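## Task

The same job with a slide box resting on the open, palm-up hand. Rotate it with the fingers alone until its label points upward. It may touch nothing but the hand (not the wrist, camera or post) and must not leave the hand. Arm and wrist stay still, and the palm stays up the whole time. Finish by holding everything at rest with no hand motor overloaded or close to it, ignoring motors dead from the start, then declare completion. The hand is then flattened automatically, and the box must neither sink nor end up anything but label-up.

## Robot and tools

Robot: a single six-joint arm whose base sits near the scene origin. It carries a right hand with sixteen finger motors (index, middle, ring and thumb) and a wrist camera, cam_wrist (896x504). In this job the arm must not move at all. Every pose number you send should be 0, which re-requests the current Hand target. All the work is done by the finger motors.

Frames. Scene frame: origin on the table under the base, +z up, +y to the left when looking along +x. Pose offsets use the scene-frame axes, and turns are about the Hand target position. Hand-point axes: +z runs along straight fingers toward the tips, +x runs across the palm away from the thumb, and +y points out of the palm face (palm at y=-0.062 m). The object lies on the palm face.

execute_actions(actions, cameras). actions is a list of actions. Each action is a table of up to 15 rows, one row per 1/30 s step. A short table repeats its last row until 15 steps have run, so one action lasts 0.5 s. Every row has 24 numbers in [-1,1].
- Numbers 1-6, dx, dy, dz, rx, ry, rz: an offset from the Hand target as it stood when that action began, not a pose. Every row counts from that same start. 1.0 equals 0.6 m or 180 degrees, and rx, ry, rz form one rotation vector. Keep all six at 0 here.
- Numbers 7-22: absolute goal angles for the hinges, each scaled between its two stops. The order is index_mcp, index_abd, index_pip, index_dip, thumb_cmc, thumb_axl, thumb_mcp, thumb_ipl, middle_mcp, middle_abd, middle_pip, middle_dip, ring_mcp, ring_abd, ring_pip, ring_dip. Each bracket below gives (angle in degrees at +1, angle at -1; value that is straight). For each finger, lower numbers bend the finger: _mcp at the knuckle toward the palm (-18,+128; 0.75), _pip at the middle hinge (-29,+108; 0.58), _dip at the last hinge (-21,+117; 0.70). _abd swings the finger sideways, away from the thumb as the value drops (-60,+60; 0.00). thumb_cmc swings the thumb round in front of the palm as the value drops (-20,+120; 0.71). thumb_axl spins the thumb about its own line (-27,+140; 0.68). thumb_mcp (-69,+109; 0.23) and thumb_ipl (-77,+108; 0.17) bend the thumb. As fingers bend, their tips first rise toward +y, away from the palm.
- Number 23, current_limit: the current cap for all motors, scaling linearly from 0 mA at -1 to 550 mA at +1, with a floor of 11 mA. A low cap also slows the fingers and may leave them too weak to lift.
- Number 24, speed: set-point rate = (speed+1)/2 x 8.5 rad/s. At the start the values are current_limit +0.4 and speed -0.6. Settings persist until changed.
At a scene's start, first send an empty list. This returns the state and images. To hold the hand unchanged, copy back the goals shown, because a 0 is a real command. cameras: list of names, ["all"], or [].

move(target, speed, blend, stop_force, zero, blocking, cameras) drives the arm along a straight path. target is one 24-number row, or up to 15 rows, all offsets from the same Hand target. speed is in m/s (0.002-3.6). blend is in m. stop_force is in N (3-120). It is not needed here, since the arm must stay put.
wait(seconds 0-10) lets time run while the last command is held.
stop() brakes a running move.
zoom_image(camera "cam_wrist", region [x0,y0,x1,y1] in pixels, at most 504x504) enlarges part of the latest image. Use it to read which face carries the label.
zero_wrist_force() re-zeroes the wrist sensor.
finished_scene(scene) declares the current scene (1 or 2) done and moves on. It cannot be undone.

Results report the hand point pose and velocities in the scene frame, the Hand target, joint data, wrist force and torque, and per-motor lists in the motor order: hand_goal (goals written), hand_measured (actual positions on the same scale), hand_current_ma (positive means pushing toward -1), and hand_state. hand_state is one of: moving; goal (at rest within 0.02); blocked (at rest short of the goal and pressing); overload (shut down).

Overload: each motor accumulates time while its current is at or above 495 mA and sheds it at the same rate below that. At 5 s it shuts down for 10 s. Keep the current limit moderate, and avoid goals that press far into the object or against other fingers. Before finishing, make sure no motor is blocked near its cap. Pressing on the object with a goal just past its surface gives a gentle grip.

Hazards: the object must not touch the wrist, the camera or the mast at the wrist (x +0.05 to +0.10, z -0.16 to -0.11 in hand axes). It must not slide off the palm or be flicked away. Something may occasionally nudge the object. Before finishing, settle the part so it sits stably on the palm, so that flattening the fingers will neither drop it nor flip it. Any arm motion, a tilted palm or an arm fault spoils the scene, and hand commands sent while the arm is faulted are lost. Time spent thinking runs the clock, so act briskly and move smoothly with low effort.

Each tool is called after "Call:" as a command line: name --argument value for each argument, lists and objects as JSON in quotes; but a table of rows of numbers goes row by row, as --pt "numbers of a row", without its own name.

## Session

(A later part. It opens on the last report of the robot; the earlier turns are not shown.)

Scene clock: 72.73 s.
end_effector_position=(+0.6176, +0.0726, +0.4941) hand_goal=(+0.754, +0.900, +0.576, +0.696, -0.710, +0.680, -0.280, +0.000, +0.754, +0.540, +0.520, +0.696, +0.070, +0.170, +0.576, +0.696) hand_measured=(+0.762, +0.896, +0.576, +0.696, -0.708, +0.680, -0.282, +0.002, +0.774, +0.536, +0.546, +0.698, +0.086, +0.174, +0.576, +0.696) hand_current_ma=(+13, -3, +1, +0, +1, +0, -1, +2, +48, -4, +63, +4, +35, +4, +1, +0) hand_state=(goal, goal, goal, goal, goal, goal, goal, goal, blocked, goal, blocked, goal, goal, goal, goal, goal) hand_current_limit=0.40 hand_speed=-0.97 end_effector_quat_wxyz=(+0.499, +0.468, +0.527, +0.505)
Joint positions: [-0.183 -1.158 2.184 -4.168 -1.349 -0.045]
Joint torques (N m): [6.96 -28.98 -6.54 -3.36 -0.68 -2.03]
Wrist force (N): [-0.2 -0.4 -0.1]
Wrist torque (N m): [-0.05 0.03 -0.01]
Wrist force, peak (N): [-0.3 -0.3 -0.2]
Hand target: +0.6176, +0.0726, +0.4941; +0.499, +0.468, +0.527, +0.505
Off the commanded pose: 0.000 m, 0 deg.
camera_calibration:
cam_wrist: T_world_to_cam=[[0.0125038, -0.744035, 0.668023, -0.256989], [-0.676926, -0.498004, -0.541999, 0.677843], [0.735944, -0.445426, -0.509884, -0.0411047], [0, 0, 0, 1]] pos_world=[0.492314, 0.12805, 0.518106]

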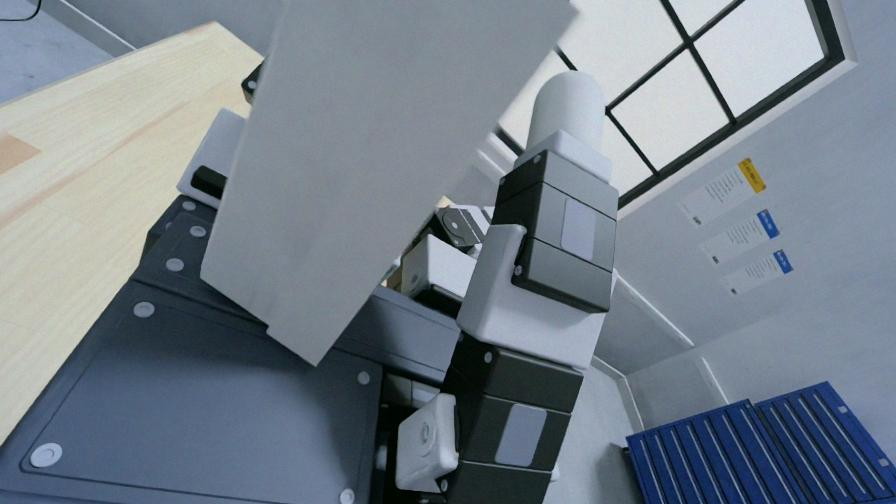

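Call:
execute_actions --actions '[[[0,0,0,0,0,0,0.754,0.90,0.576,0.696,-0.75,0.68,-0.28,0.0,0.754,0.54,0.52,0.696,0.07,0.17,0.576,0.696,0.4,-0.98]]]' --cameras '["cam_wrist"]'

Scene clock: 74.13 s.
end_effector_position=(+0.6176, +0.0726, +0.4941) hand_goal=(+0.754, +0.900, +0.576, +0.696, -0.750, +0.680, -0.280, +0.000, +0.754, +0.540, +0.520, +0.696, +0.070, +0.170, +0.576, +0.696) hand_measured=(+0.762, +0.896, +0.576, +0.696, -0.748, +0.680, -0.282, +0.002, +0.774, +0.536, +0.542, +0.698, +0.086, +0.174, +0.576, +0.696) hand_current_ma=(+13, -3, +1, +0, +1, +0, -1, +2, +48, -4, +50, +4, +35, +4, +1, +0) hand_state=(goal, goal, goal, goal, goal, goal, goal, goal, blocked, goal, blocked, goal, goal, goal, goal, goal) hand_current_limit=0.40 hand_speed=-0.98 end_effector_quat_wxyz=(+0.499, +0.468, +0.527, +0.505)
Joint positions: [-0.183 -1.158 2.184 -4.168 -1.349 -0.045]
Joint torques (N m): [7.43 -28.88 -6.91 -3.34 -0.8 -1.99]
Wrist force (N): [-0.1 -0.2 0.0]
Wrist torque (N m): [-0.03 0.02 -0.01]
Wrist force, peak (N): [-0.1 -0.3 0.2]
Hand target: +0.6176, +0.0726, +0.4941; +0.499, +0.468, +0.527, +0.505
Off the commanded pose: 0.000 m, 0 deg.
camera_calibration:
cam_wrist: T_world_to_cam=[[0.0125038, -0.744035, 0.668023, -0.256989], [-0.676926, -0.498004, -0.541999, 0.677843], [0.735944, -0.445426, -0.509884, -0.0411047], [0, 0, 0, 1]] pos_world=[0.492314, 0.12805, 0.518106]

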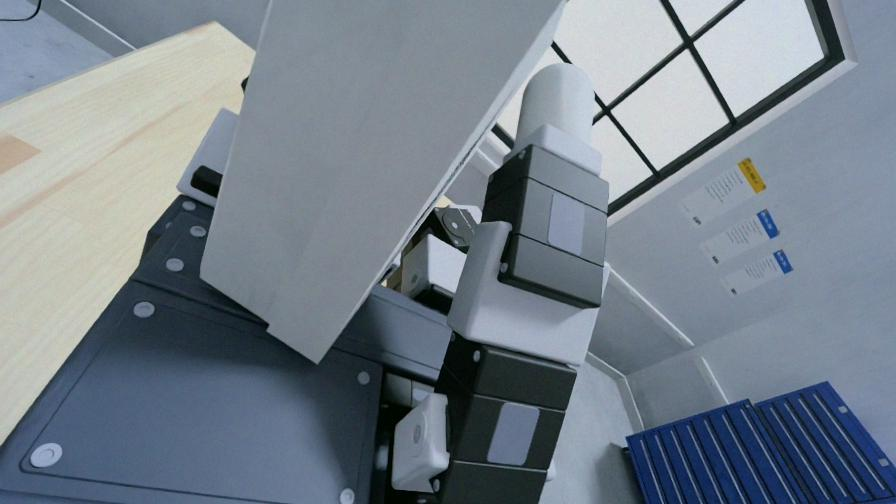

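Call:
execute_actions --actions '[[[0,0,0,0,0,0,0.754,0.90,0.576,0.696,-0.79,0.68,-0.28,0.0,0.754,0.54,0.52,0.696,0.07,0.17,0.576,0.696,0.4,-0.98]]]' --cameras '["cam_wrist"]'

Call:
zoom_image --camera "cam_wrist" --region '[310, 0, 600, 360]'

Scene clock: 75.30 s.
end_effector_position=(+0.6176, +0.0726, +0.4941) hand_goal=(+0.754, +0.900, +0.576, +0.696, -0.790, +0.680, -0.280, +0.000, +0.754, +0.540, +0.520, +0.696, +0.070, +0.170, +0.576, +0.696) hand_measured=(+0.762, +0.896, +0.576, +0.696, -0.788, +0.680, -0.282, +0.002, +0.774, +0.536, +0.542, +0.698, +0.086, +0.174, +0.576, +0.696) hand_current_ma=(+13, -3, +1, +0, +4, +0, -1, +2, +48, -4, +49, +4, +35, +4, +1, +0) hand_state=(goal, goal, goal, goal, goal, goal, goal, goal, blocked, goal, blocked, goal, goal, goal, goal, goal) hand_current_limit=0.40 hand_speed=-0.98 end_effector_quat_wxyz=(+0.499, +0.468, +0.527, +0.505)
Joint positions: [-0.183 -1.158 2.184 -4.168 -1.349 -0.045]
Joint torques (N m): [7.66 -28.76 -7.23 -3.25 -0.67 -2.05]
Wrist force (N): [-0.2 -0.3 0.1]
Wrist torque (N m): [-0.05 0.03 -0.02]
Wrist force, peak (N): [-0.4 0.2 0.1]
Hand target: +0.6176, +0.0726, +0.4941; +0.499, +0.468, +0.527, +0.505
Off the commanded pose: 0.000 m, 0 deg.
camera_calibration:
cam_wrist: T_world_to_cam=[[0.0125038, -0.744035, 0.668023, -0.256989], [-0.676926, -0.498004, -0.541999, 0.677843], [0.735944, -0.445426, -0.509884, -0.0411047], [0, 0, 0, 1]] pos_world=[0.492314, 0.12805, 0.518106]

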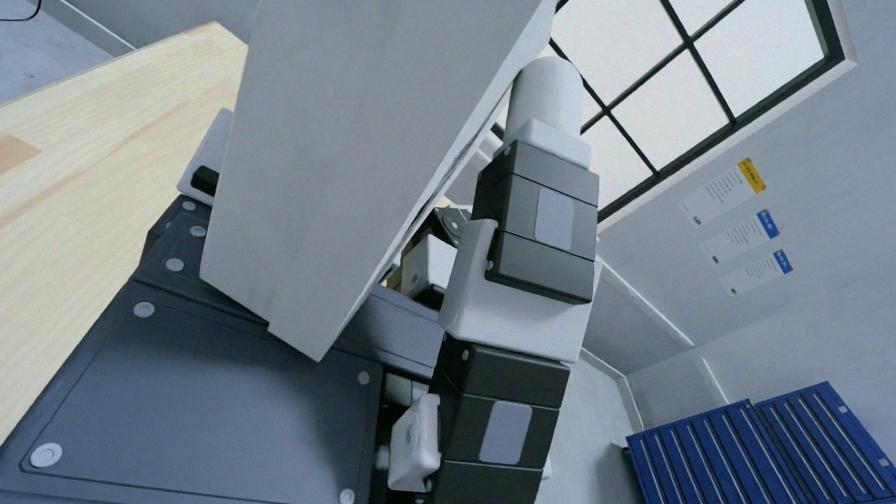

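Scaled by 1.400.

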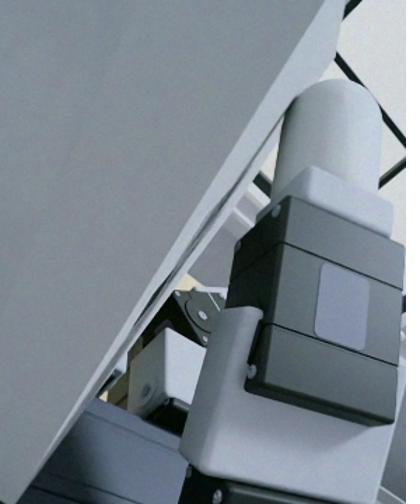

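Call:
execute_actions --actions '[[[0,0,0,0,0,0,0.754,0.90,0.576,0.696,-0.83,0.68,-0.28,0.0,0.754,0.54,0.52,0.696,0.07,0.17,0.576,0.696,0.4,-0.98]]]' --cameras '["cam_wrist"]'

Call:
execute_actions --actions '[[[0,0,0,0,0,0,0.754,0.90,0.576,0.696,-0.86,0.68,-0.28,0.0,0.754,0.54,0.52,0.696,0.07,0.17,0.576,0.696,0.4,-0.985]]]' --cameras '["cam_wrist"]'

Scene clock: 76.70 s.
end_effector_position=(+0.6176, +0.0726, +0.4941) hand_goal=(+0.754, +0.900, +0.576, +0.696, -0.830, +0.680, -0.280, +0.000, +0.754, +0.540, +0.520, +0.696, +0.070, +0.170, +0.576, +0.696) hand_measured=(+0.762, +0.896, +0.576, +0.696, -0.828, +0.680, -0.282, +0.002, +0.774, +0.536, +0.542, +0.698, +0.086, +0.174, +0.576, +0.696) hand_current_ma=(+13, -3, +1, +0, +2, +0, -1, +2, +48, -4, +49, +4, +35, +4, +1, +0) hand_state=(goal, goal, goal, goal, goal, goal, goal, goal, blocked, goal, blocked, goal, goal, goal, goal, goal) hand_current_limit=0.40 hand_speed=-0.98 end_effector_quat_wxyz=(+0.499, +0.468, +0.527, +0.505)
Joint positions: [-0.183 -1.158 2.184 -4.168 -1.349 -0.045]
Joint torques (N m): [7.06 -28.73 -6.78 -3.17 -0.69 -1.91]
Wrist force (N): [-0.2 0.2 0.0]
Wrist torque (N m): [0.02 0.02 -0.02]
Wrist force, peak (N): [0.1 -0.4 0.0]
Hand target: +0.6176, +0.0726, +0.4941; +0.499, +0.468, +0.527, +0.505
Off the commanded pose: 0.000 m, 0 deg.
camera_calibration:
cam_wrist: T_world_to_cam=[[0.0125038, -0.744035, 0.668023, -0.256989], [-0.676926, -0.498004, -0.541999, 0.677843], [0.735944, -0.445426, -0.509884, -0.0411047], [0, 0, 0, 1]] pos_world=[0.492314, 0.12805, 0.518106]

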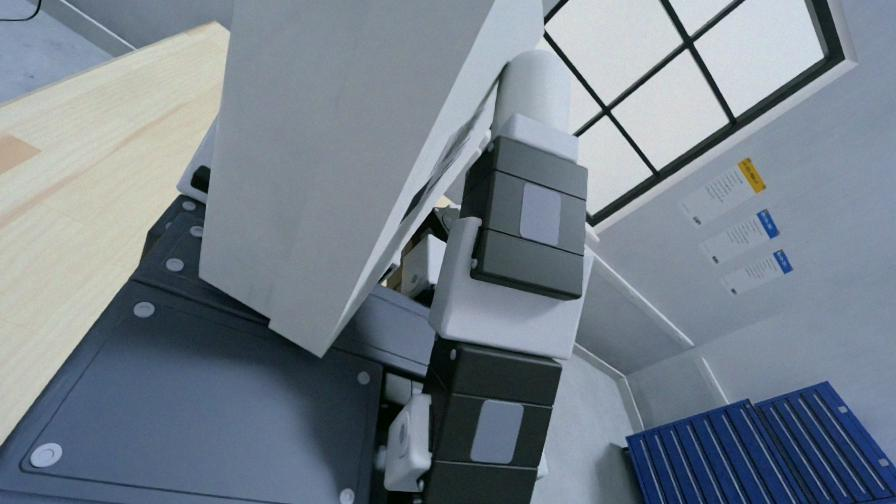

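Scene clock: 77.40 s.
end_effector_position=(+0.6176, +0.0726, +0.4941) hand_goal=(+0.754, +0.900, +0.576, +0.696, -0.860, +0.680, -0.280, +0.000, +0.754, +0.540, +0.520, +0.696, +0.070, +0.170, +0.576, +0.696) hand_measured=(+0.762, +0.896, +0.576, +0.696, -0.840, +0.684, -0.280, +0.002, +0.774, +0.536, +0.542, +0.698, +0.086, +0.170, +0.578, +0.696) hand_current_ma=(+13, -3, +1, +0, +44, +8, -1, +2, +48, -4, +48, +4, +35, +0, +1, +0) hand_state=(goal, goal, goal, goal, goal, goal, goal, goal, blocked, goal, blocked, goal, goal, goal, goal, goal) hand_current_limit=0.40 hand_speed=-0.98 end_effector_quat_wxyz=(+0.499, +0.468, +0.527, +0.505)
Joint positions: [-0.183 -1.158 2.184 -4.168 -1.349 -0.045]
Joint torques (N m): [7.3 -29.07 -6.87 -3.2 -0.73 -1.97]
Wrist force (N): [-0.1 -0.1 0.0]
Wrist torque (N m): [-0.02 0.02 -0.02]
Wrist force, peak (N): [-0.2 -0.2 0.2]
Hand target: +0.6176, +0.0726, +0.4941; +0.499, +0.468, +0.527, +0.505
Off the commanded pose: 0.000 m, 0 deg.
camera_calibration:
cam_wrist: T_world_to_cam=[[0.0125038, -0.744035, 0.668023, -0.256989], [-0.676926, -0.498004, -0.541999, 0.677843], [0.735944, -0.445426, -0.509884, -0.0411047], [0, 0, 0, 1]] pos_world=[0.492314, 0.12805, 0.518106]

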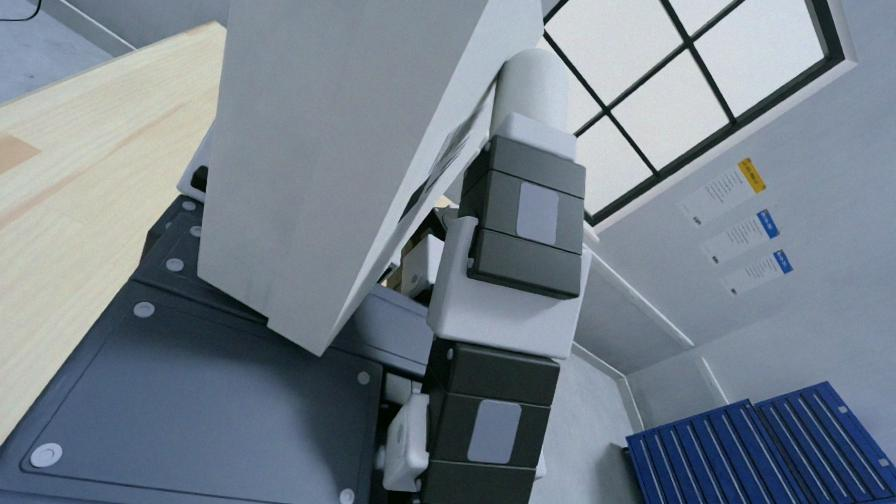

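Call:
execute_actions --actions '[[[0,0,0,0,0,0,0.754,0.90,0.576,0.696,-0.87,0.68,-0.28,0.0,0.754,0.54,0.52,0.696,0.07,0.08,0.576,0.696,0.4,-0.985]],[[0,0,0,0,0,0,0.754,0.90,0.576,0.696,-0.90,0.68,-0.28,0.0,0.754,0.54,0.52,0.696,0.07,0.08,0.576,0.696,0.4,-0.985]]]' --cameras '["cam_wrist"]'

Scene clock: 80.37 s.
end_effector_position=(+0.6176, +0.0726, +0.4941) hand_goal=(+0.754, +0.900, +0.576, +0.696, -0.900, +0.680, -0.280, +0.000, +0.754, +0.540, +0.520, +0.696, +0.070, +0.080, +0.576, +0.696) hand_measured=(+0.762, +0.896, +0.576, +0.696, -0.886, +0.686, -0.280, +0.002, +0.774, +0.536, +0.540, +0.698, +0.086, +0.080, +0.578, +0.696) hand_current_ma=(+13, -3, +1, +0, +26, +10, -1, +2, +48, -4, +43, +4, +35, +0, +2, +0) hand_state=(goal, goal, goal, goal, goal, goal, goal, goal, blocked, goal, goal, goal, goal, goal, goal, goal) hand_current_limit=0.40 hand_speed=-0.98 end_effector_quat_wxyz=(+0.499, +0.468, +0.527, +0.505)
Joint positions: [-0.183 -1.158 2.184 -4.168 -1.349 -0.045]
Joint torques (N m): [7.36 -28.96 -6.82 -3.18 -0.71 -1.92]
Wrist force (N): [0.0 -0.1 -0.1]
Wrist torque (N m): [-0.02 0.01 -0.02]
Wrist force, peak (N): [-0.1 -0.4 0.3]
Hand target: +0.6176, +0.0726, +0.4941; +0.499, +0.468, +0.527, +0.505
Off the commanded pose: 0.000 m, 0 deg.
camera_calibration:
cam_wrist: T_world_to_cam=[[0.0125038, -0.744035, 0.668023, -0.256989], [-0.676926, -0.498004, -0.541999, 0.677843], [0.735944, -0.445426, -0.509884, -0.0411047], [0, 0, 0, 1]] pos_world=[0.492314, 0.12805, 0.518106]

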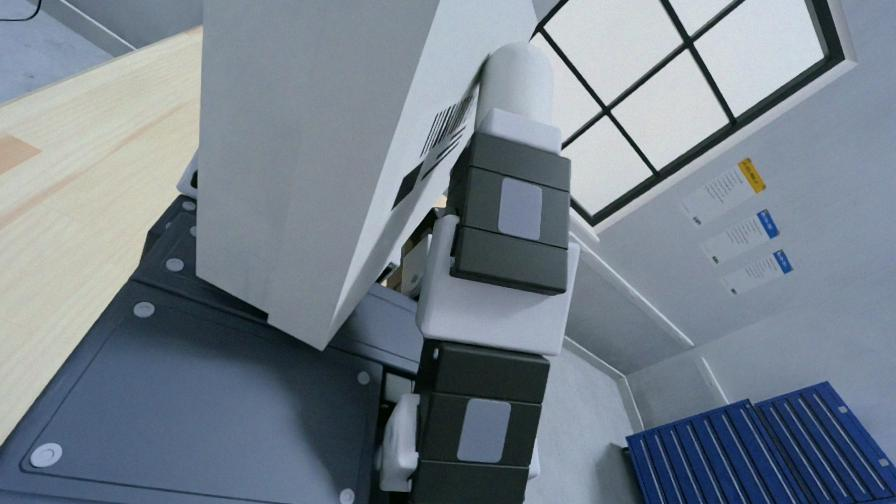

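Call:
execute_actions --actions '[[[0,0,0,0,0,0,0.754,0.90,0.576,0.696,-0.91,0.68,-0.28,0.0,0.754,0.54,0.52,0.696,0.07,0.0,0.576,0.696,0.4,-0.985]],[[0,0,0,0,0,0,0.754,0.90,0.576,0.696,-0.94,0.68,-0.28,0.0,0.754,0.54,0.52,0.696,0.07,0.0,0.576,0.696,0.4,-0.985]]]' --cameras '["cam_wrist"]'

Scene clock: 85.10 s.
end_effector_position=(+0.6176, +0.0726, +0.4941) hand_goal=(+0.754, +0.900, +0.576, +0.696, -0.940, +0.680, -0.280, +0.000, +0.754, +0.540, +0.520, +0.696, +0.070, +0.000, +0.576, +0.696) hand_measured=(+0.762, +0.896, +0.576, +0.696, -0.924, +0.686, -0.280, +0.002, +0.774, +0.536, +0.540, +0.698, +0.086, +0.000, +0.578, +0.696) hand_current_ma=(+13, -3, +1, +0, +32, +10, -1, +2, +48, -4, +41, +4, +35, +0, +2, +0) hand_state=(goal, goal, goal, goal, goal, goal, goal, goal, blocked, goal, goal, goal, goal, goal, goal, goal) hand_current_limit=0.40 hand_speed=-0.98 end_effector_quat_wxyz=(+0.499, +0.468, +0.527, +0.505)
Joint positions: [-0.183 -1.158 2.184 -4.168 -1.349 -0.045]
Joint torques (N m): [7.69 -28.64 -6.84 -2.94 -0.69 -1.8]
Wrist force (N): [-0.3 0.0 -0.1]
Wrist torque (N m): [0.01 0.04 -0.04]
Wrist force, peak (N): [-0.1 -0.4 -0.3]
Hand target: +0.6176, +0.0726, +0.4941; +0.499, +0.468, +0.527, +0.505
Off the commanded pose: 0.000 m, 0 deg.
camera_calibration:
cam_wrist: T_world_to_cam=[[0.0125038, -0.744035, 0.668023, -0.256989], [-0.676926, -0.498004, -0.541999, 0.677843], [0.735944, -0.445426, -0.509884, -0.0411047], [0, 0, 0, 1]] pos_world=[0.492314, 0.12805, 0.518106]

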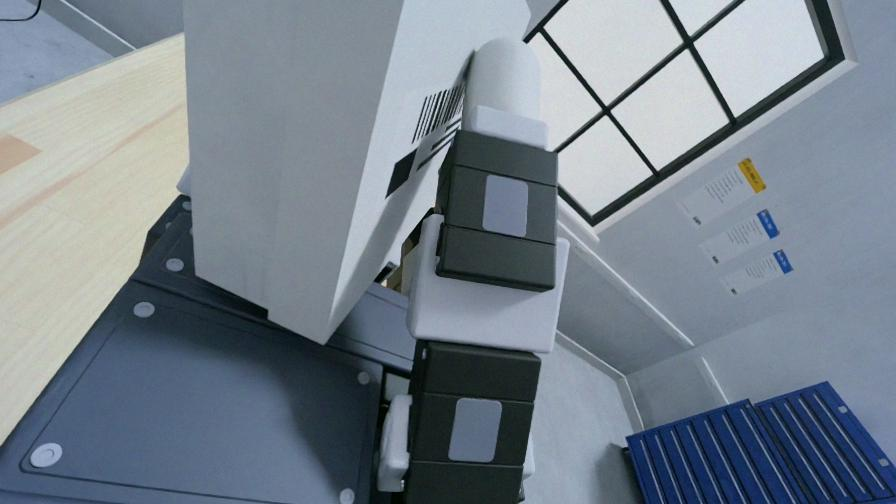

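Call:
execute_actions --actions '[[[0,0,0,0,0,0,0.754,0.90,0.576,0.696,-0.96,0.68,-0.28,0.0,0.754,0.54,0.52,0.696,0.07,-0.05,0.576,0.696,0.4,-0.985]],[[0,0,0,0,0,0,0.754,0.90,0.576,0.696,-0.98,0.68,-0.28,0.0,0.754,0.54,0.52,0.696,0.10,-0.05,0.576,0.696,0.4,-0.985]]]' --cameras '["cam_wrist"]'

Scene clock: 87.53 s.
end_effector_position=(+0.6176, +0.0726, +0.4941) hand_goal=(+0.754, +0.900, +0.576, +0.696, -0.980, +0.680, -0.280, +0.000, +0.754, +0.540, +0.520, +0.696, +0.100, -0.050, +0.576, +0.696) hand_measured=(+0.762, +0.896, +0.576, +0.696, -0.962, +0.686, -0.280, +0.002, +0.774, +0.538, +0.538, +0.698, +0.106, -0.054, +0.578, +0.696) hand_current_ma=(+13, -3, +1, +0, +42, +12, -1, +2, +48, -2, +40, +4, +10, -4, +3, +0) hand_state=(goal, goal, goal, goal, goal, goal, goal, goal, blocked, goal, goal, goal, goal, goal, goal, goal) hand_current_limit=0.40 hand_speed=-0.98 end_effector_quat_wxyz=(+0.499, +0.468, +0.527, +0.505)
Joint positions: [-0.183 -1.158 2.184 -4.168 -1.349 -0.045]
Joint torques (N m): [7.55 -28.84 -6.98 -2.91 -0.8 -1.8]
Wrist force (N): [-0.3 -0.1 -0.1]
Wrist torque (N m): [-0.01 0.04 -0.05]
Wrist force, peak (N): [-0.2 -0.1 0.4]
Hand target: +0.6176, +0.0726, +0.4941; +0.499, +0.468, +0.527, +0.505
Off the commanded pose: 0.000 m, 0 deg.
camera_calibration:
cam_wrist: T_world_to_cam=[[0.0125038, -0.744035, 0.668023, -0.256989], [-0.676926, -0.498004, -0.541999, 0.677843], [0.735944, -0.445426, -0.509884, -0.0411047], [0, 0, 0, 1]] pos_world=[0.492314, 0.12805, 0.518106]

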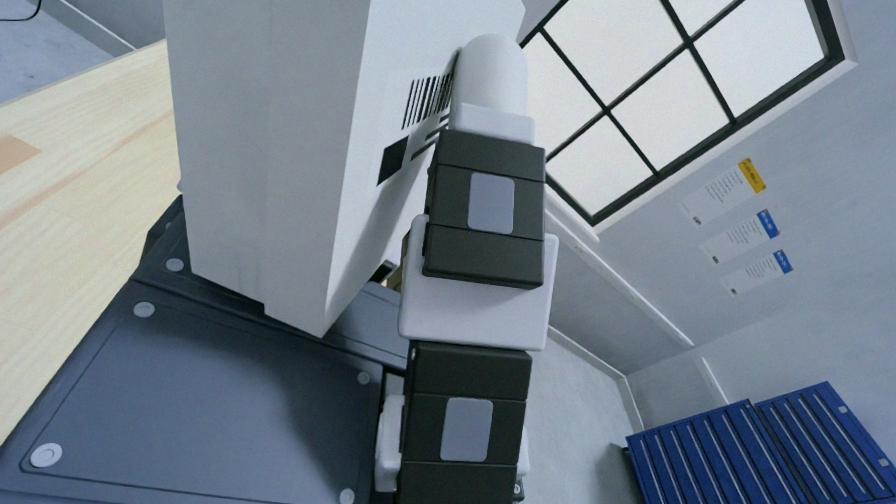

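Call:
execute_actions --actions '[[[0,0,0,0,0,0,0.754,0.90,0.576,0.696,-0.99,0.68,-0.28,0.0,0.754,0.54,0.52,0.696,0.15,-0.05,0.576,0.696,0.4,-0.98]]]' --cameras '["cam_wrist"]'

Call:
execute_actions --actions '[[[0,0,0,0,0,0,0.754,0.90,0.576,0.696,-0.99,0.68,-0.28,0.0,0.754,0.54,0.52,0.696,0.20,-0.05,0.576,0.696,0.4,-0.98]]]' --cameras '["cam_wrist"]'

Scene clock: 88.90 s.
end_effector_position=(+0.6176, +0.0726, +0.4941) hand_goal=(+0.754, +0.900, +0.576, +0.696, -0.990, +0.680, -0.280, +0.000, +0.754, +0.540, +0.520, +0.696, +0.150, -0.050, +0.576, +0.696) hand_measured=(+0.762, +0.896, +0.576, +0.696, -0.984, +0.686, -0.280, +0.002, +0.774, +0.538, +0.538, +0.698, +0.156, -0.054, +0.578, +0.696) hand_current_ma=(+13, -3, +1, +0, +11, +12, -1, +2, +48, -2, +40, +4, +10, -5, +3, +0) hand_state=(goal, goal, goal, goal, goal, goal, goal, goal, blocked, goal, goal, goal, goal, goal, goal, goal) hand_current_limit=0.40 hand_speed=-0.98 end_effector_quat_wxyz=(+0.499, +0.468, +0.527, +0.505)
Joint positions: [-0.183 -1.158 2.184 -4.168 -1.349 -0.045]
Joint torques (N m): [7.86 -28.53 -6.49 -2.87 -0.78 -1.85]
Wrist force (N): [-0.1 -0.1 -0.2]
Wrist torque (N m): [0.00 0.02 -0.04]
Wrist force, peak (N): [0.1 -0.4 0.2]
Hand target: +0.6176, +0.0726, +0.4941; +0.499, +0.468, +0.527, +0.505
Off the commanded pose: 0.000 m, 0 deg.
camera_calibration:
cam_wrist: T_world_to_cam=[[0.0125038, -0.744035, 0.668023, -0.256989], [-0.676926, -0.498004, -0.541999, 0.677843], [0.735944, -0.445426, -0.509884, -0.0411047], [0, 0, 0, 1]] pos_world=[0.492314, 0.12805, 0.518106]

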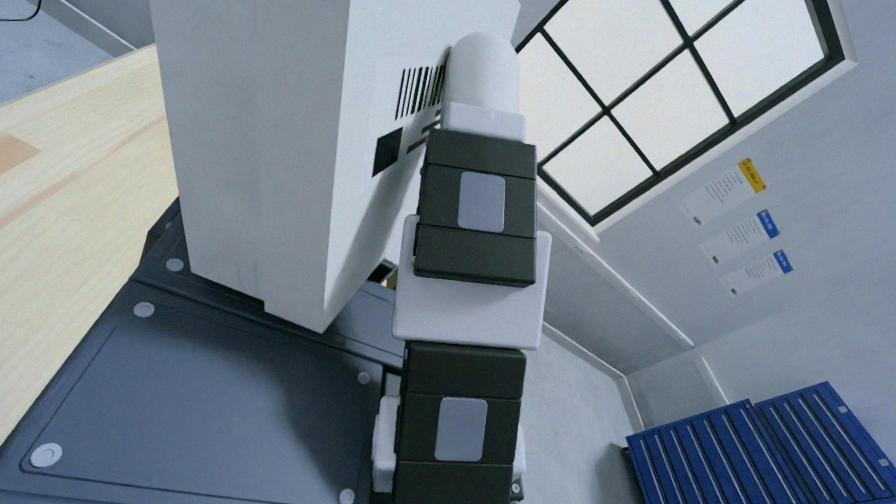

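Scene clock: 89.83 s.
end_effector_position=(+0.6176, +0.0726, +0.4941) hand_goal=(+0.754, +0.900, +0.576, +0.696, -0.990, +0.680, -0.280, +0.000, +0.754, +0.540, +0.520, +0.696, +0.200, -0.050, +0.576, +0.696) hand_measured=(+0.762, +0.896, +0.576, +0.696, -0.990, +0.680, -0.280, +0.002, +0.774, +0.538, +0.538, +0.698, +0.206, -0.054, +0.578, +0.696) hand_current_ma=(+13, -3, +1, +0, -1, +0, -1, +2, +48, -2, +40, +4, +10, -5, +3, +0) hand_state=(goal, goal, goal, goal, goal, goal, goal, goal, blocked, goal, goal, goal, goal, goal, goal, goal) hand_current_limit=0.40 hand_speed=-0.98 end_effector_quat_wxyz=(+0.499, +0.468, +0.527, +0.505)
Joint positions: [-0.183 -1.158 2.184 -4.168 -1.349 -0.045]
Joint torques (N m): [7.23 -28.62 -7.03 -2.83 -0.84 -1.83]
Wrist force (N): [0.0 -0.2 0.1]
Wrist torque (N m): [-0.04 0.00 -0.04]
Wrist force, peak (N): [-0.1 -0.4 0.1]
Hand target: +0.6176, +0.0726, +0.4941; +0.499, +0.468, +0.527, +0.505
Off the commanded pose: 0.000 m, 0 deg.
camera_calibration:
cam_wrist: T_world_to_cam=[[0.0125038, -0.744035, 0.668023, -0.256989], [-0.676926, -0.498004, -0.541999, 0.677843], [0.735944, -0.445426, -0.509884, -0.0411047], [0, 0, 0, 1]] pos_world=[0.492314, 0.12805, 0.518106]

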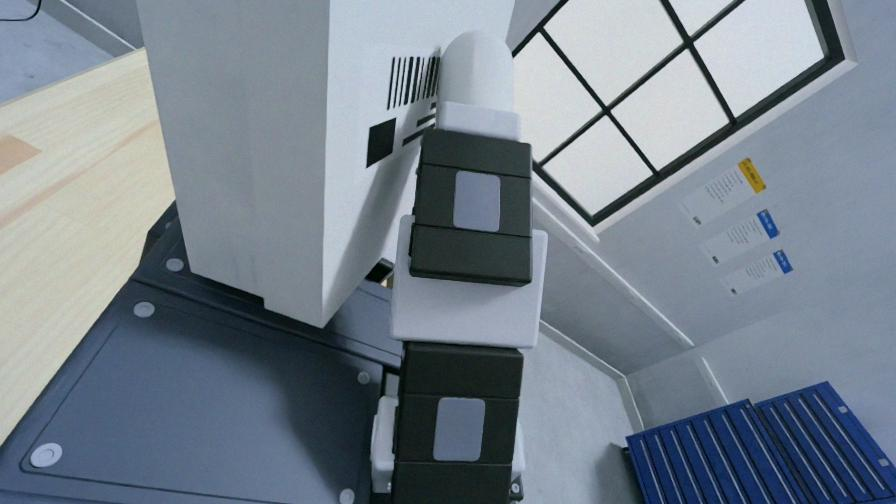

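Call:
execute_actions --actions '[[[0,0,0,0,0,0,0.754,0.90,0.576,0.696,-0.99,0.68,-0.28,0.0,0.754,0.54,0.52,0.696,0.27,-0.05,0.576,0.696,0.4,-0.98]]]' --cameras '["cam_wrist"]'

Call:
execute_actions --actions '[[[0,0,0,0,0,0,0.754,0.90,0.576,0.696,-0.99,0.68,-0.28,0.0,0.754,0.54,0.52,0.696,0.34,-0.05,0.576,0.696,0.4,-0.98]]]' --cameras '["cam_wrist"]'

Scene clock: 91.53 s.
end_effector_position=(+0.6176, +0.0726, +0.4941) hand_goal=(+0.754, +0.900, +0.576, +0.696, -0.990, +0.680, -0.280, +0.000, +0.754, +0.540, +0.520, +0.696, +0.270, -0.050, +0.576, +0.696) hand_measured=(+0.762, +0.896, +0.576, +0.696, -0.990, +0.680, -0.280, +0.002, +0.774, +0.538, +0.538, +0.698, +0.278, -0.054, +0.578, +0.696) hand_current_ma=(+13, -3, +1, +0, -1, +0, -1, +2, +48, -2, +40, +4, +12, -5, +3, +0) hand_state=(goal, goal, goal, goal, goal, goal, goal, goal, blocked, goal, goal, goal, goal, goal, goal, goal) hand_current_limit=0.40 hand_speed=-0.98 end_effector_quat_wxyz=(+0.499, +0.468, +0.527, +0.505)
Joint positions: [-0.183 -1.158 2.184 -4.168 -1.349 -0.045]
Joint torques (N m): [7.81 -28.8 -7.24 -2.75 -0.8 -1.74]
Wrist force (N): [0.0 -0.3 0.0]
Wrist torque (N m): [-0.03 0.00 -0.05]
Wrist force, peak (N): [-0.2 -0.2 -0.3]
Hand target: +0.6176, +0.0726, +0.4941; +0.499, +0.468, +0.527, +0.505
Off the commanded pose: 0.000 m, 0 deg.
camera_calibration:
cam_wrist: T_world_to_cam=[[0.0125038, -0.744035, 0.668023, -0.256989], [-0.676926, -0.498004, -0.541999, 0.677843], [0.735944, -0.445426, -0.509884, -0.0411047], [0, 0, 0, 1]] pos_world=[0.492314, 0.12805, 0.518106]

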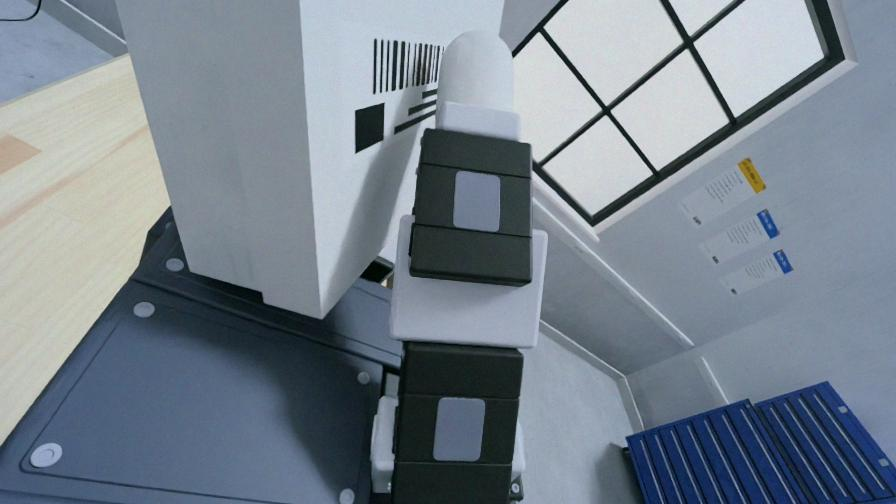

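Scene clock: 92.77 s.
end_effector_position=(+0.6176, +0.0726, +0.4941) hand_goal=(+0.754, +0.900, +0.576, +0.696, -0.990, +0.680, -0.280, +0.000, +0.754, +0.540, +0.520, +0.696, +0.340, -0.050, +0.576, +0.696) hand_measured=(+0.762, +0.896, +0.576, +0.696, -0.990, +0.680, -0.280, +0.002, +0.774, +0.540, +0.538, +0.698, +0.348, -0.054, +0.578, +0.696) hand_current_ma=(+13, -3, +1, +0, -1, +0, -1, +2, +48, -1, +40, +4, +15, -5, +3, +0) hand_state=(goal, goal, goal, goal, goal, goal, goal, goal, blocked, goal, goal, goal, goal, goal, goal, goal) hand_current_limit=0.40 hand_speed=-0.98 end_effector_quat_wxyz=(+0.499, +0.468, +0.527, +0.505)
Joint positions: [-0.183 -1.158 2.184 -4.168 -1.349 -0.045]
Joint torques (N m): [7.77 -28.52 -7.18 -2.87 -0.75 -1.77]
Wrist force (N): [-0.1 -0.1 0.0]
Wrist torque (N m): [0.00 0.02 -0.05]
Wrist force, peak (N): [-0.1 -0.2 0.5]
Hand target: +0.6176, +0.0726, +0.4941; +0.499, +0.468, +0.527, +0.505
Off the commanded pose: 0.000 m, 0 deg.
camera_calibration:
cam_wrist: T_world_to_cam=[[0.0125038, -0.744035, 0.668023, -0.256989], [-0.676926, -0.498004, -0.541999, 0.677843], [0.735944, -0.445426, -0.509884, -0.0411047], [0, 0, 0, 1]] pos_world=[0.492314, 0.12805, 0.518106]

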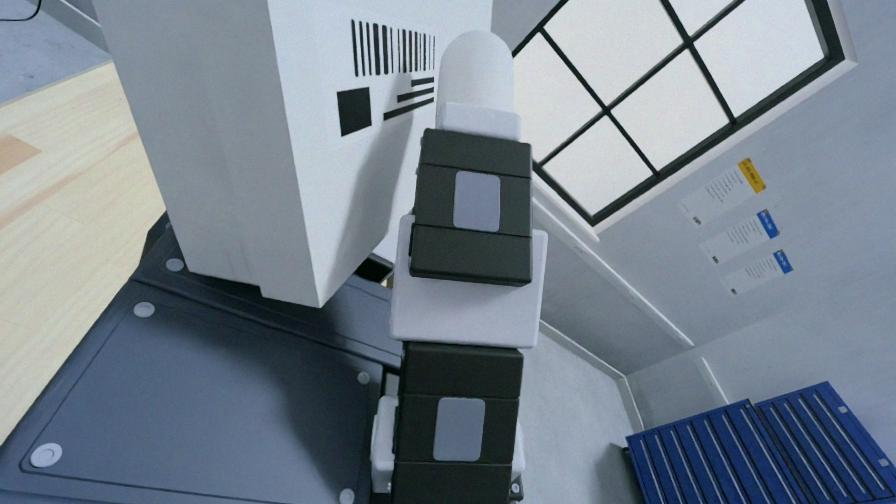

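Call:
execute_actions --actions '[[[0,0,0,0,0,0,0.754,0.90,0.576,0.696,-0.99,0.68,-0.28,0.0,0.754,0.54,0.52,0.696,0.41,-0.05,0.576,0.696,0.4,-0.98]]]' --cameras '["cam_wrist"]'

Call:
execute_actions --actions '[[[0,0,0,0,0,0,0.754,0.90,0.576,0.696,-0.99,0.68,-0.28,0.0,0.754,0.54,0.52,0.696,0.48,-0.05,0.576,0.696,0.4,-0.98]]]' --cameras '["cam_wrist"]'

Scene clock: 94.63 s.
end_effector_position=(+0.6176, +0.0726, +0.4941) hand_goal=(+0.754, +0.900, +0.576, +0.696, -0.990, +0.680, -0.280, +0.000, +0.754, +0.540, +0.520, +0.696, +0.410, -0.050, +0.576, +0.696) hand_measured=(+0.762, +0.896, +0.576, +0.696, -0.990, +0.680, -0.280, +0.002, +0.774, +0.540, +0.538, +0.698, +0.420, -0.054, +0.578, +0.696) hand_current_ma=(+13, -3, +1, +0, -1, +0, -1, +2, +48, +0, +39, +4, +19, -5, +3, +0) hand_state=(goal, goal, goal, goal, goal, goal, goal, goal, blocked, goal, goal, goal, goal, goal, goal, goal) hand_current_limit=0.40 hand_speed=-0.98 end_effector_quat_wxyz=(+0.499, +0.468, +0.527, +0.505)
Joint positions: [-0.183 -1.158 2.184 -4.168 -1.349 -0.045]
Joint torques (N m): [7.72 -27.98 -7.09 -2.79 -0.75 -1.86]
Wrist force (N): [0.0 0.0 -0.1]
Wrist torque (N m): [0.01 0.01 -0.05]
Wrist force, peak (N): [-0.3 -0.4 0.0]
Hand target: +0.6176, +0.0726, +0.4941; +0.499, +0.468, +0.527, +0.505
Off the commanded pose: 0.000 m, 0 deg.
camera_calibration:
cam_wrist: T_world_to_cam=[[0.0125038, -0.744035, 0.668023, -0.256989], [-0.676926, -0.498004, -0.541999, 0.677843], [0.735944, -0.445426, -0.509884, -0.0411047], [0, 0, 0, 1]] pos_world=[0.492314, 0.12805, 0.518106]

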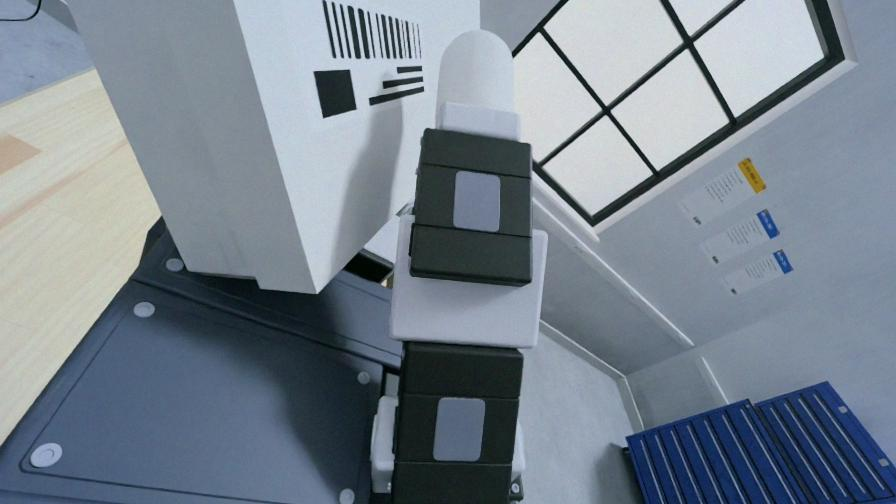

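Scene clock: 95.87 s.
end_effector_position=(+0.6176, +0.0726, +0.4941) hand_goal=(+0.754, +0.900, +0.576, +0.696, -0.990, +0.680, -0.280, +0.000, +0.754, +0.540, +0.520, +0.696, +0.480, -0.050, +0.576, +0.696) hand_measured=(+0.762, +0.896, +0.576, +0.696, -0.990, +0.680, -0.280, +0.002, +0.774, +0.542, +0.536, +0.698, +0.492, -0.054, +0.580, +0.696) hand_current_ma=(+13, -3, +1, +0, -1, +0, -1, +2, +48, +1, +35, +4, +25, -5, +4, +0) hand_state=(goal, goal, goal, goal, goal, goal, goal, goal, blocked, goal, goal, goal, goal, goal, goal, goal) hand_current_limit=0.40 hand_speed=-0.98 end_effector_quat_wxyz=(+0.499, +0.468, +0.527, +0.505)
Joint positions: [-0.183 -1.158 2.184 -4.168 -1.349 -0.045]
Joint torques (N m): [8 -28.36 -6.64 -2.77 -0.82 -1.75]
Wrist force (N): [-0.1 -0.2 0.0]
Wrist torque (N m): [-0.01 0.01 -0.06]
Wrist force, peak (N): [0.2 -0.3 -0.1]
Hand target: +0.6176, +0.0726, +0.4941; +0.499, +0.468, +0.527, +0.505
Off the commanded pose: 0.000 m, 0 deg.
camera_calibration:
cam_wrist: T_world_to_cam=[[0.0125038, -0.744035, 0.668023, -0.256989], [-0.676926, -0.498004, -0.541999, 0.677843], [0.735944, -0.445426, -0.509884, -0.0411047], [0, 0, 0, 1]] pos_world=[0.492314, 0.12805, 0.518106]

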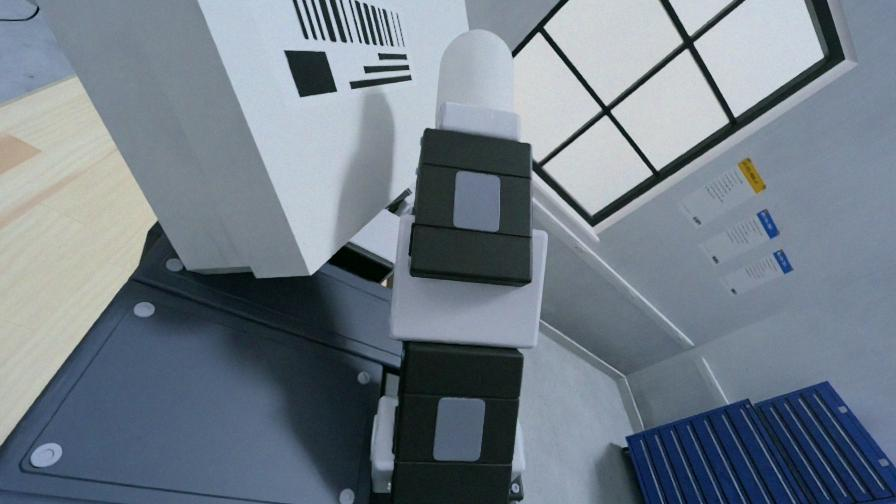

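Call:
execute_actions --actions '[[[0,0,0,0,0,0,0.754,0.90,0.576,0.696,-0.99,0.68,-0.28,0.0,0.754,0.54,0.52,0.696,0.54,-0.05,0.576,0.696,0.4,-0.98]]]' --cameras '["cam_wrist"]'

Call:
execute_actions --actions '[[[0,0,0,0,0,0,0.754,0.90,0.576,0.696,-0.99,0.68,-0.28,0.0,0.754,0.54,0.52,0.696,0.60,-0.05,0.576,0.696,0.4,-0.98]]]' --cameras '["cam_wrist"]'

Scene clock: 97.43 s.
end_effector_position=(+0.6176, +0.0726, +0.4941) hand_goal=(+0.754, +0.900, +0.576, +0.696, -0.990, +0.680, -0.280, +0.000, +0.754, +0.540, +0.520, +0.696, +0.540, -0.050, +0.576, +0.696) hand_measured=(+0.762, +0.896, +0.576, +0.696, -0.990, +0.680, -0.280, +0.002, +0.774, +0.542, +0.534, +0.698, +0.556, -0.054, +0.582, +0.696) hand_current_ma=(+13, -3, +1, +0, -1, +0, -1, +2, +48, +2, +26, +4, +37, -5, +8, +0) hand_state=(goal, goal, goal, goal, goal, goal, goal, goal, blocked, goal, goal, goal, goal, goal, goal, goal) hand_current_limit=0.40 hand_speed=-0.98 end_effector_quat_wxyz=(+0.499, +0.468, +0.527, +0.505)
Joint positions: [-0.183 -1.158 2.184 -4.168 -1.349 -0.045]
Joint torques (N m): [7.92 -28.34 -6.59 -2.68 -0.87 -1.83]
Wrist force (N): [-0.1 -0.3 -0.2]
Wrist torque (N m): [0.00 0.02 -0.07]
Wrist force, peak (N): [-0.3 -0.2 -0.1]
Hand target: +0.6176, +0.0726, +0.4941; +0.499, +0.468, +0.527, +0.505
Off the commanded pose: 0.000 m, 0 deg.
camera_calibration:
cam_wrist: T_world_to_cam=[[0.0125038, -0.744035, 0.668023, -0.256989], [-0.676926, -0.498004, -0.541999, 0.677843], [0.735944, -0.445426, -0.509884, -0.0411047], [0, 0, 0, 1]] pos_world=[0.492314, 0.12805, 0.518106]

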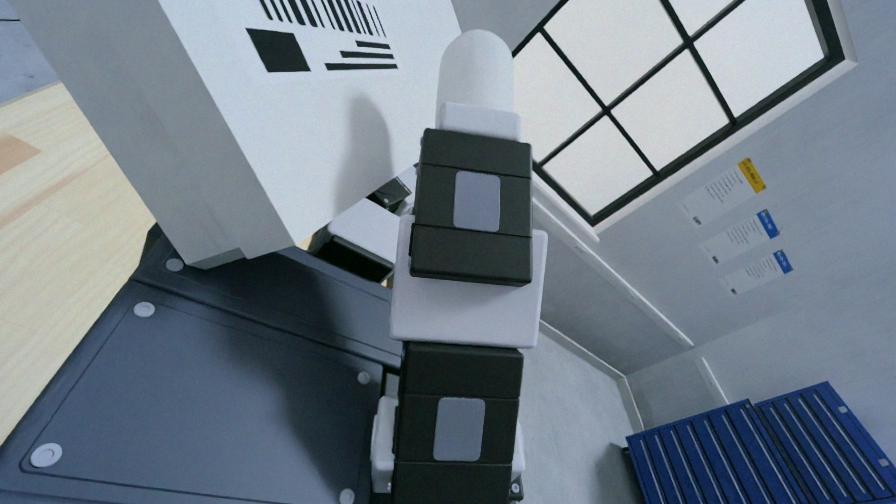

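Scene clock: 98.53 s.
end_effector_position=(+0.6176, +0.0726, +0.4941) hand_goal=(+0.754, +0.900, +0.576, +0.696, -0.990, +0.680, -0.280, +0.000, +0.754, +0.540, +0.520, +0.696, +0.600, -0.050, +0.576, +0.696) hand_measured=(+0.762, +0.896, +0.576, +0.696, -0.990, +0.680, -0.280, +0.002, +0.774, +0.542, +0.530, +0.698, +0.620, -0.054, +0.584, +0.696) hand_current_ma=(+13, -3, +1, +0, -1, +0, -1, +2, +48, +2, +19, +4, +46, -5, +12, +0) hand_state=(goal, goal, goal, goal, goal, goal, goal, goal, blocked, goal, goal, goal, goal, goal, goal, goal) hand_current_limit=0.40 hand_speed=-0.98 end_effector_quat_wxyz=(+0.499, +0.468, +0.527, +0.505)
Joint positions: [-0.183 -1.158 2.184 -4.168 -1.349 -0.045]
Joint torques (N m): [7.73 -28.01 -7.11 -2.66 -0.91 -1.76]
Wrist force (N): [-0.3 0.0 0.0]
Wrist torque (N m): [0.02 0.05 -0.08]
Wrist force, peak (N): [0.0 -0.3 0.3]
Hand target: +0.6176, +0.0726, +0.4941; +0.499, +0.468, +0.527, +0.505
Off the commanded pose: 0.000 m, 0 deg.
camera_calibration:
cam_wrist: T_world_to_cam=[[0.0125038, -0.744035, 0.668023, -0.256989], [-0.676926, -0.498004, -0.541999, 0.677843], [0.735944, -0.445426, -0.509884, -0.0411047], [0, 0, 0, 1]] pos_world=[0.492314, 0.12805, 0.518106]

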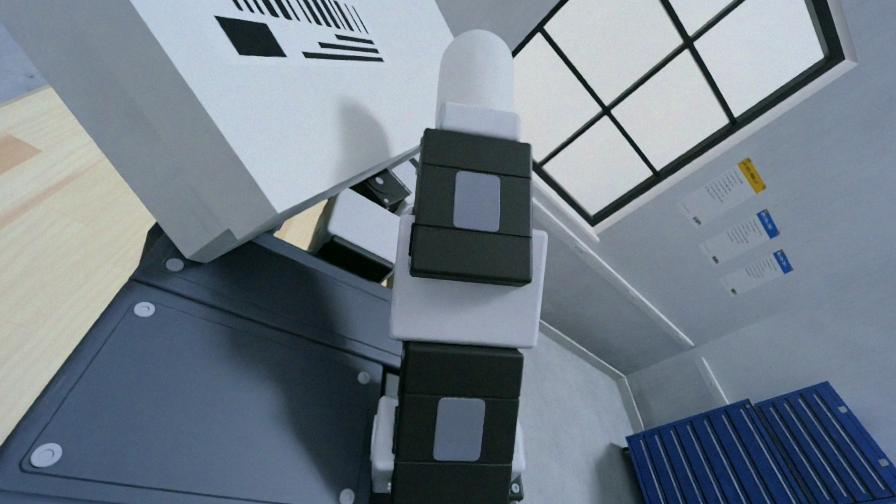

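Call:
execute_actions --actions '[[[0,0,0,0,0,0,0.754,0.90,0.576,0.696,-0.99,0.68,-0.28,0.0,0.754,0.54,0.52,0.696,0.65,-0.05,0.576,0.696,0.4,-0.985]]]' --cameras '["cam_wrist"]'

Call:
execute_actions --actions '[[[0,0,0,0,0,0,0.754,0.90,0.576,0.696,-0.99,0.68,-0.28,0.0,0.754,0.54,0.52,0.696,0.70,-0.05,0.576,0.696,0.4,-0.985]]]' --cameras '["cam_wrist"]'

Scene clock: 100.43 s.
end_effector_position=(+0.6176, +0.0726, +0.4941) hand_goal=(+0.754, +0.900, +0.576, +0.696, -0.990, +0.680, -0.280, +0.000, +0.754, +0.540, +0.520, +0.696, +0.650, -0.050, +0.576, +0.696) hand_measured=(+0.762, +0.896, +0.576, +0.696, -0.990, +0.680, -0.280, +0.002, +0.774, +0.542, +0.530, +0.698, +0.670, -0.054, +0.584, +0.696) hand_current_ma=(+13, -3, +1, +0, -1, +0, -1, +2, +48, +2, +18, +4, +48, -5, +13, +0) hand_state=(goal, goal, goal, goal, goal, goal, goal, goal, blocked, goal, goal, goal, blocked, goal, goal, goal) hand_current_limit=0.40 hand_speed=-0.98 end_effector_quat_wxyz=(+0.499, +0.468, +0.527, +0.505)
Joint positions: [-0.183 -1.158 2.184 -4.168 -1.349 -0.045]
Joint torques (N m): [7.59 -27.95 -7.04 -2.54 -0.78 -1.76]
Wrist force (N): [-0.2 0.0 0.0]
Wrist torque (N m): [0.03 0.02 -0.08]
Wrist force, peak (N): [0.0 -0.4 0.2]
Hand target: +0.6176, +0.0726, +0.4941; +0.499, +0.468, +0.527, +0.505
Off the commanded pose: 0.000 m, 0 deg.
camera_calibration:
cam_wrist: T_world_to_cam=[[0.0125038, -0.744035, 0.668023, -0.256989], [-0.676926, -0.498004, -0.541999, 0.677843], [0.735944, -0.445426, -0.509884, -0.0411047], [0, 0, 0, 1]] pos_world=[0.492314, 0.12805, 0.518106]

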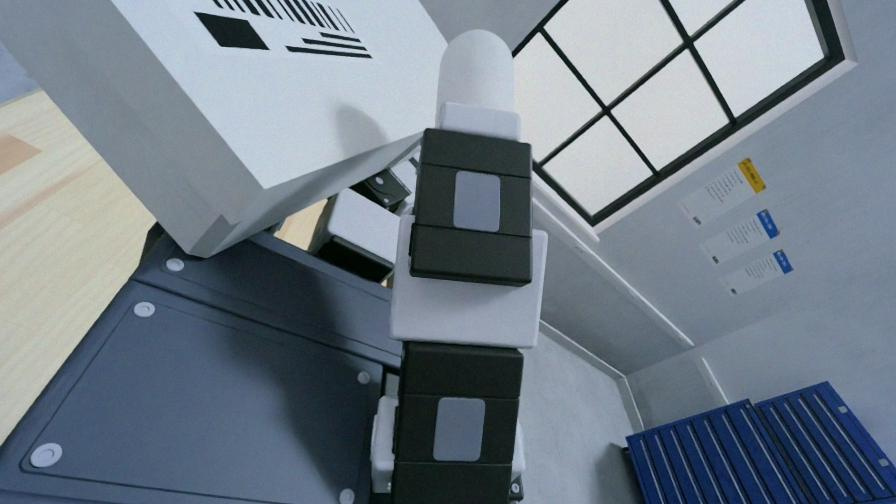

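Scene clock: 101.53 s.
end_effector_position=(+0.6176, +0.0726, +0.4941) hand_goal=(+0.754, +0.900, +0.576, +0.696, -0.990, +0.680, -0.280, +0.000, +0.754, +0.540, +0.520, +0.696, +0.700, -0.050, +0.576, +0.696) hand_measured=(+0.762, +0.896, +0.576, +0.696, -0.990, +0.680, -0.280, +0.002, +0.774, +0.542, +0.530, +0.698, +0.718, -0.054, +0.584, +0.698) hand_current_ma=(+13, -3, +1, +0, -1, +0, -1, +2, +48, +2, +18, +4, +43, -5, +13, +2) hand_state=(goal, goal, goal, goal, goal, goal, goal, goal, blocked, goal, goal, goal, goal, goal, goal, goal) hand_current_limit=0.40 hand_speed=-0.98 end_effector_quat_wxyz=(+0.499, +0.468, +0.527, +0.505)
Joint positions: [-0.183 -1.158 2.184 -4.168 -1.349 -0.045]
Joint torques (N m): [7.92 -28.43 -7.11 -2.57 -0.86 -1.72]
Wrist force (N): [-0.2 0.1 0.0]
Wrist torque (N m): [0.04 0.02 -0.07]
Wrist force, peak (N): [-0.1 -0.3 0.2]
Hand target: +0.6176, +0.0726, +0.4941; +0.499, +0.468, +0.527, +0.505
Off the commanded pose: 0.000 m, 0 deg.
camera_calibration:
cam_wrist: T_world_to_cam=[[0.0125038, -0.744035, 0.668023, -0.256989], [-0.676926, -0.498004, -0.541999, 0.677843], [0.735944, -0.445426, -0.509884, -0.0411047], [0, 0, 0, 1]] pos_world=[0.492314, 0.12805, 0.518106]

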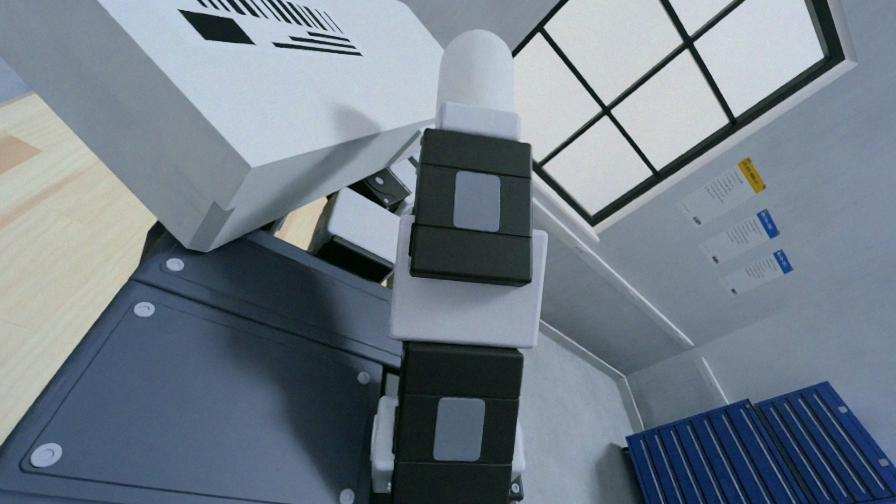

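Call:
execute_actions --actions '[[[0,0,0,0,0,0,0.754,0.90,0.576,0.696,-0.99,0.68,-0.28,0.0,0.754,0.54,0.53,0.696,0.73,-0.05,0.576,0.696,0.4,-0.985]]]' --cameras '["cam_wrist"]'

Call:
execute_actions --actions '[[[0,0,0,0,0,0,0.754,0.90,0.576,0.696,-0.99,0.68,-0.28,0.0,0.754,0.54,0.545,0.696,0.754,-0.05,0.576,0.696,0.4,-0.985]]]' --cameras '["cam_wrist"]'

Scene clock: 108.13 s.
end_effector_position=(+0.6176, +0.0726, +0.4941) hand_goal=(+0.754, +0.900, +0.576, +0.696, -0.990, +0.680, -0.280, +0.000, +0.754, +0.540, +0.530, +0.696, +0.730, -0.050, +0.576, +0.696) hand_measured=(+0.762, +0.896, +0.576, +0.696, -0.990, +0.680, -0.280, +0.002, +0.774, +0.542, +0.532, +0.698, +0.748, -0.054, +0.584, +0.698) hand_current_ma=(+13, -3, +1, +0, -1, +0, -1, +2, +48, +2, +3, +4, +43, -5, +13, +2) hand_state=(goal, goal, goal, goal, goal, goal, goal, goal, blocked, goal, goal, goal, goal, goal, goal, goal) hand_current_limit=0.40 hand_speed=-0.98 end_effector_quat_wxyz=(+0.499, +0.468, +0.527, +0.505)
Joint positions: [-0.183 -1.158 2.184 -4.168 -1.349 -0.045]
Joint torques (N m): [7.67 -27.32 -7.52 -2.38 -0.95 -1.63]
Wrist force (N): [0.2 0.0 0.1]
Wrist torque (N m): [0.03 -0.02 -0.05]
Wrist force, peak (N): [-0.3 -0.2 0.3]
Hand target: +0.6176, +0.0726, +0.4941; +0.499, +0.468, +0.527, +0.505
Off the commanded pose: 0.000 m, 0 deg.
camera_calibration:
cam_wrist: T_world_to_cam=[[0.0125038, -0.744035, 0.668023, -0.256989], [-0.676926, -0.498004, -0.541999, 0.677843], [0.735944, -0.445426, -0.509884, -0.0411047], [0, 0, 0, 1]] pos_world=[0.492314, 0.12805, 0.518106]

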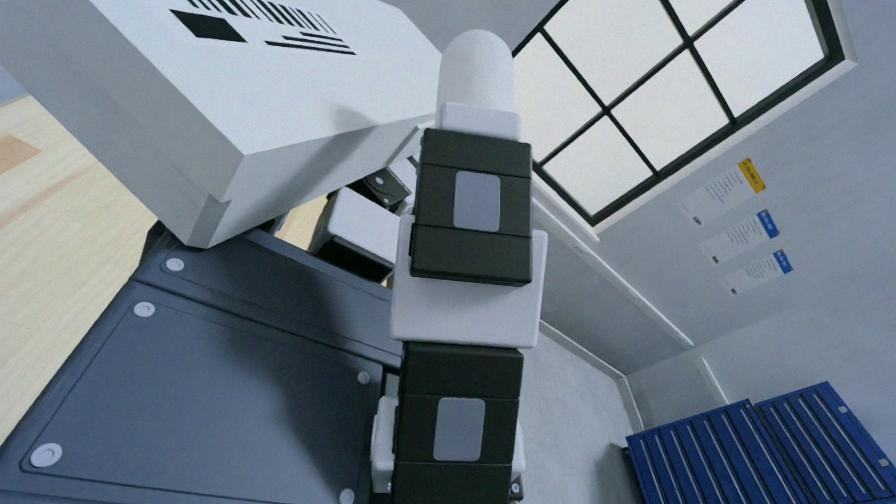

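Scene clock: 108.83 s.
end_effector_position=(+0.6176, +0.0726, +0.4941) hand_goal=(+0.754, +0.900, +0.576, +0.696, -0.990, +0.680, -0.280, +0.000, +0.754, +0.540, +0.546, +0.696, +0.754, -0.050, +0.576, +0.696) hand_measured=(+0.762, +0.896, +0.576, +0.696, -0.990, +0.680, -0.280, +0.002, +0.774, +0.542, +0.548, +0.698, +0.772, -0.052, +0.584, +0.698) hand_current_ma=(+13, -3, +1, +0, -1, +0, -1, +2, +48, +2, +3, +4, +43, -3, +14, +2) hand_state=(goal, goal, goal, goal, goal, goal, goal, goal, blocked, goal, goal, goal, goal, goal, goal, goal) hand_current_limit=0.40 hand_speed=-0.98 end_effector_quat_wxyz=(+0.499, +0.468, +0.527, +0.505)
Joint positions: [-0.183 -1.158 2.184 -4.168 -1.349 -0.045]
Joint torques (N m): [7.35 -27.74 -7.63 -2.19 -1.06 -1.68]
Wrist force (N): [0.0 -0.1 0.1]
Wrist torque (N m): [0.02 0.00 -0.06]
Wrist force, peak (N): [-0.1 -0.4 -0.1]
Hand target: +0.6176, +0.0726, +0.4941; +0.499, +0.468, +0.527, +0.505
Off the commanded pose: 0.000 m, 0 deg.
camera_calibration:
cam_wrist: T_world_to_cam=[[0.0125038, -0.744035, 0.668023, -0.256989], [-0.676926, -0.498004, -0.541999, 0.677843], [0.735944, -0.445426, -0.509884, -0.0411047], [0, 0, 0, 1]] pos_world=[0.492314, 0.12805, 0.518106]

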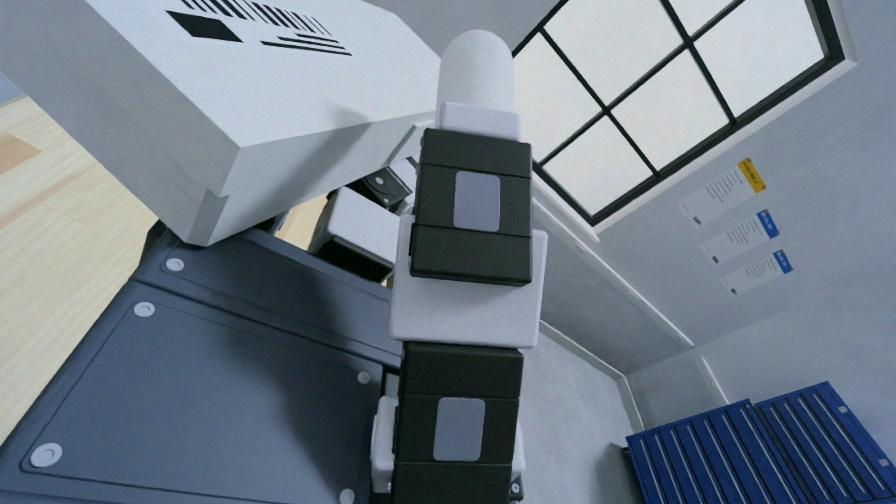

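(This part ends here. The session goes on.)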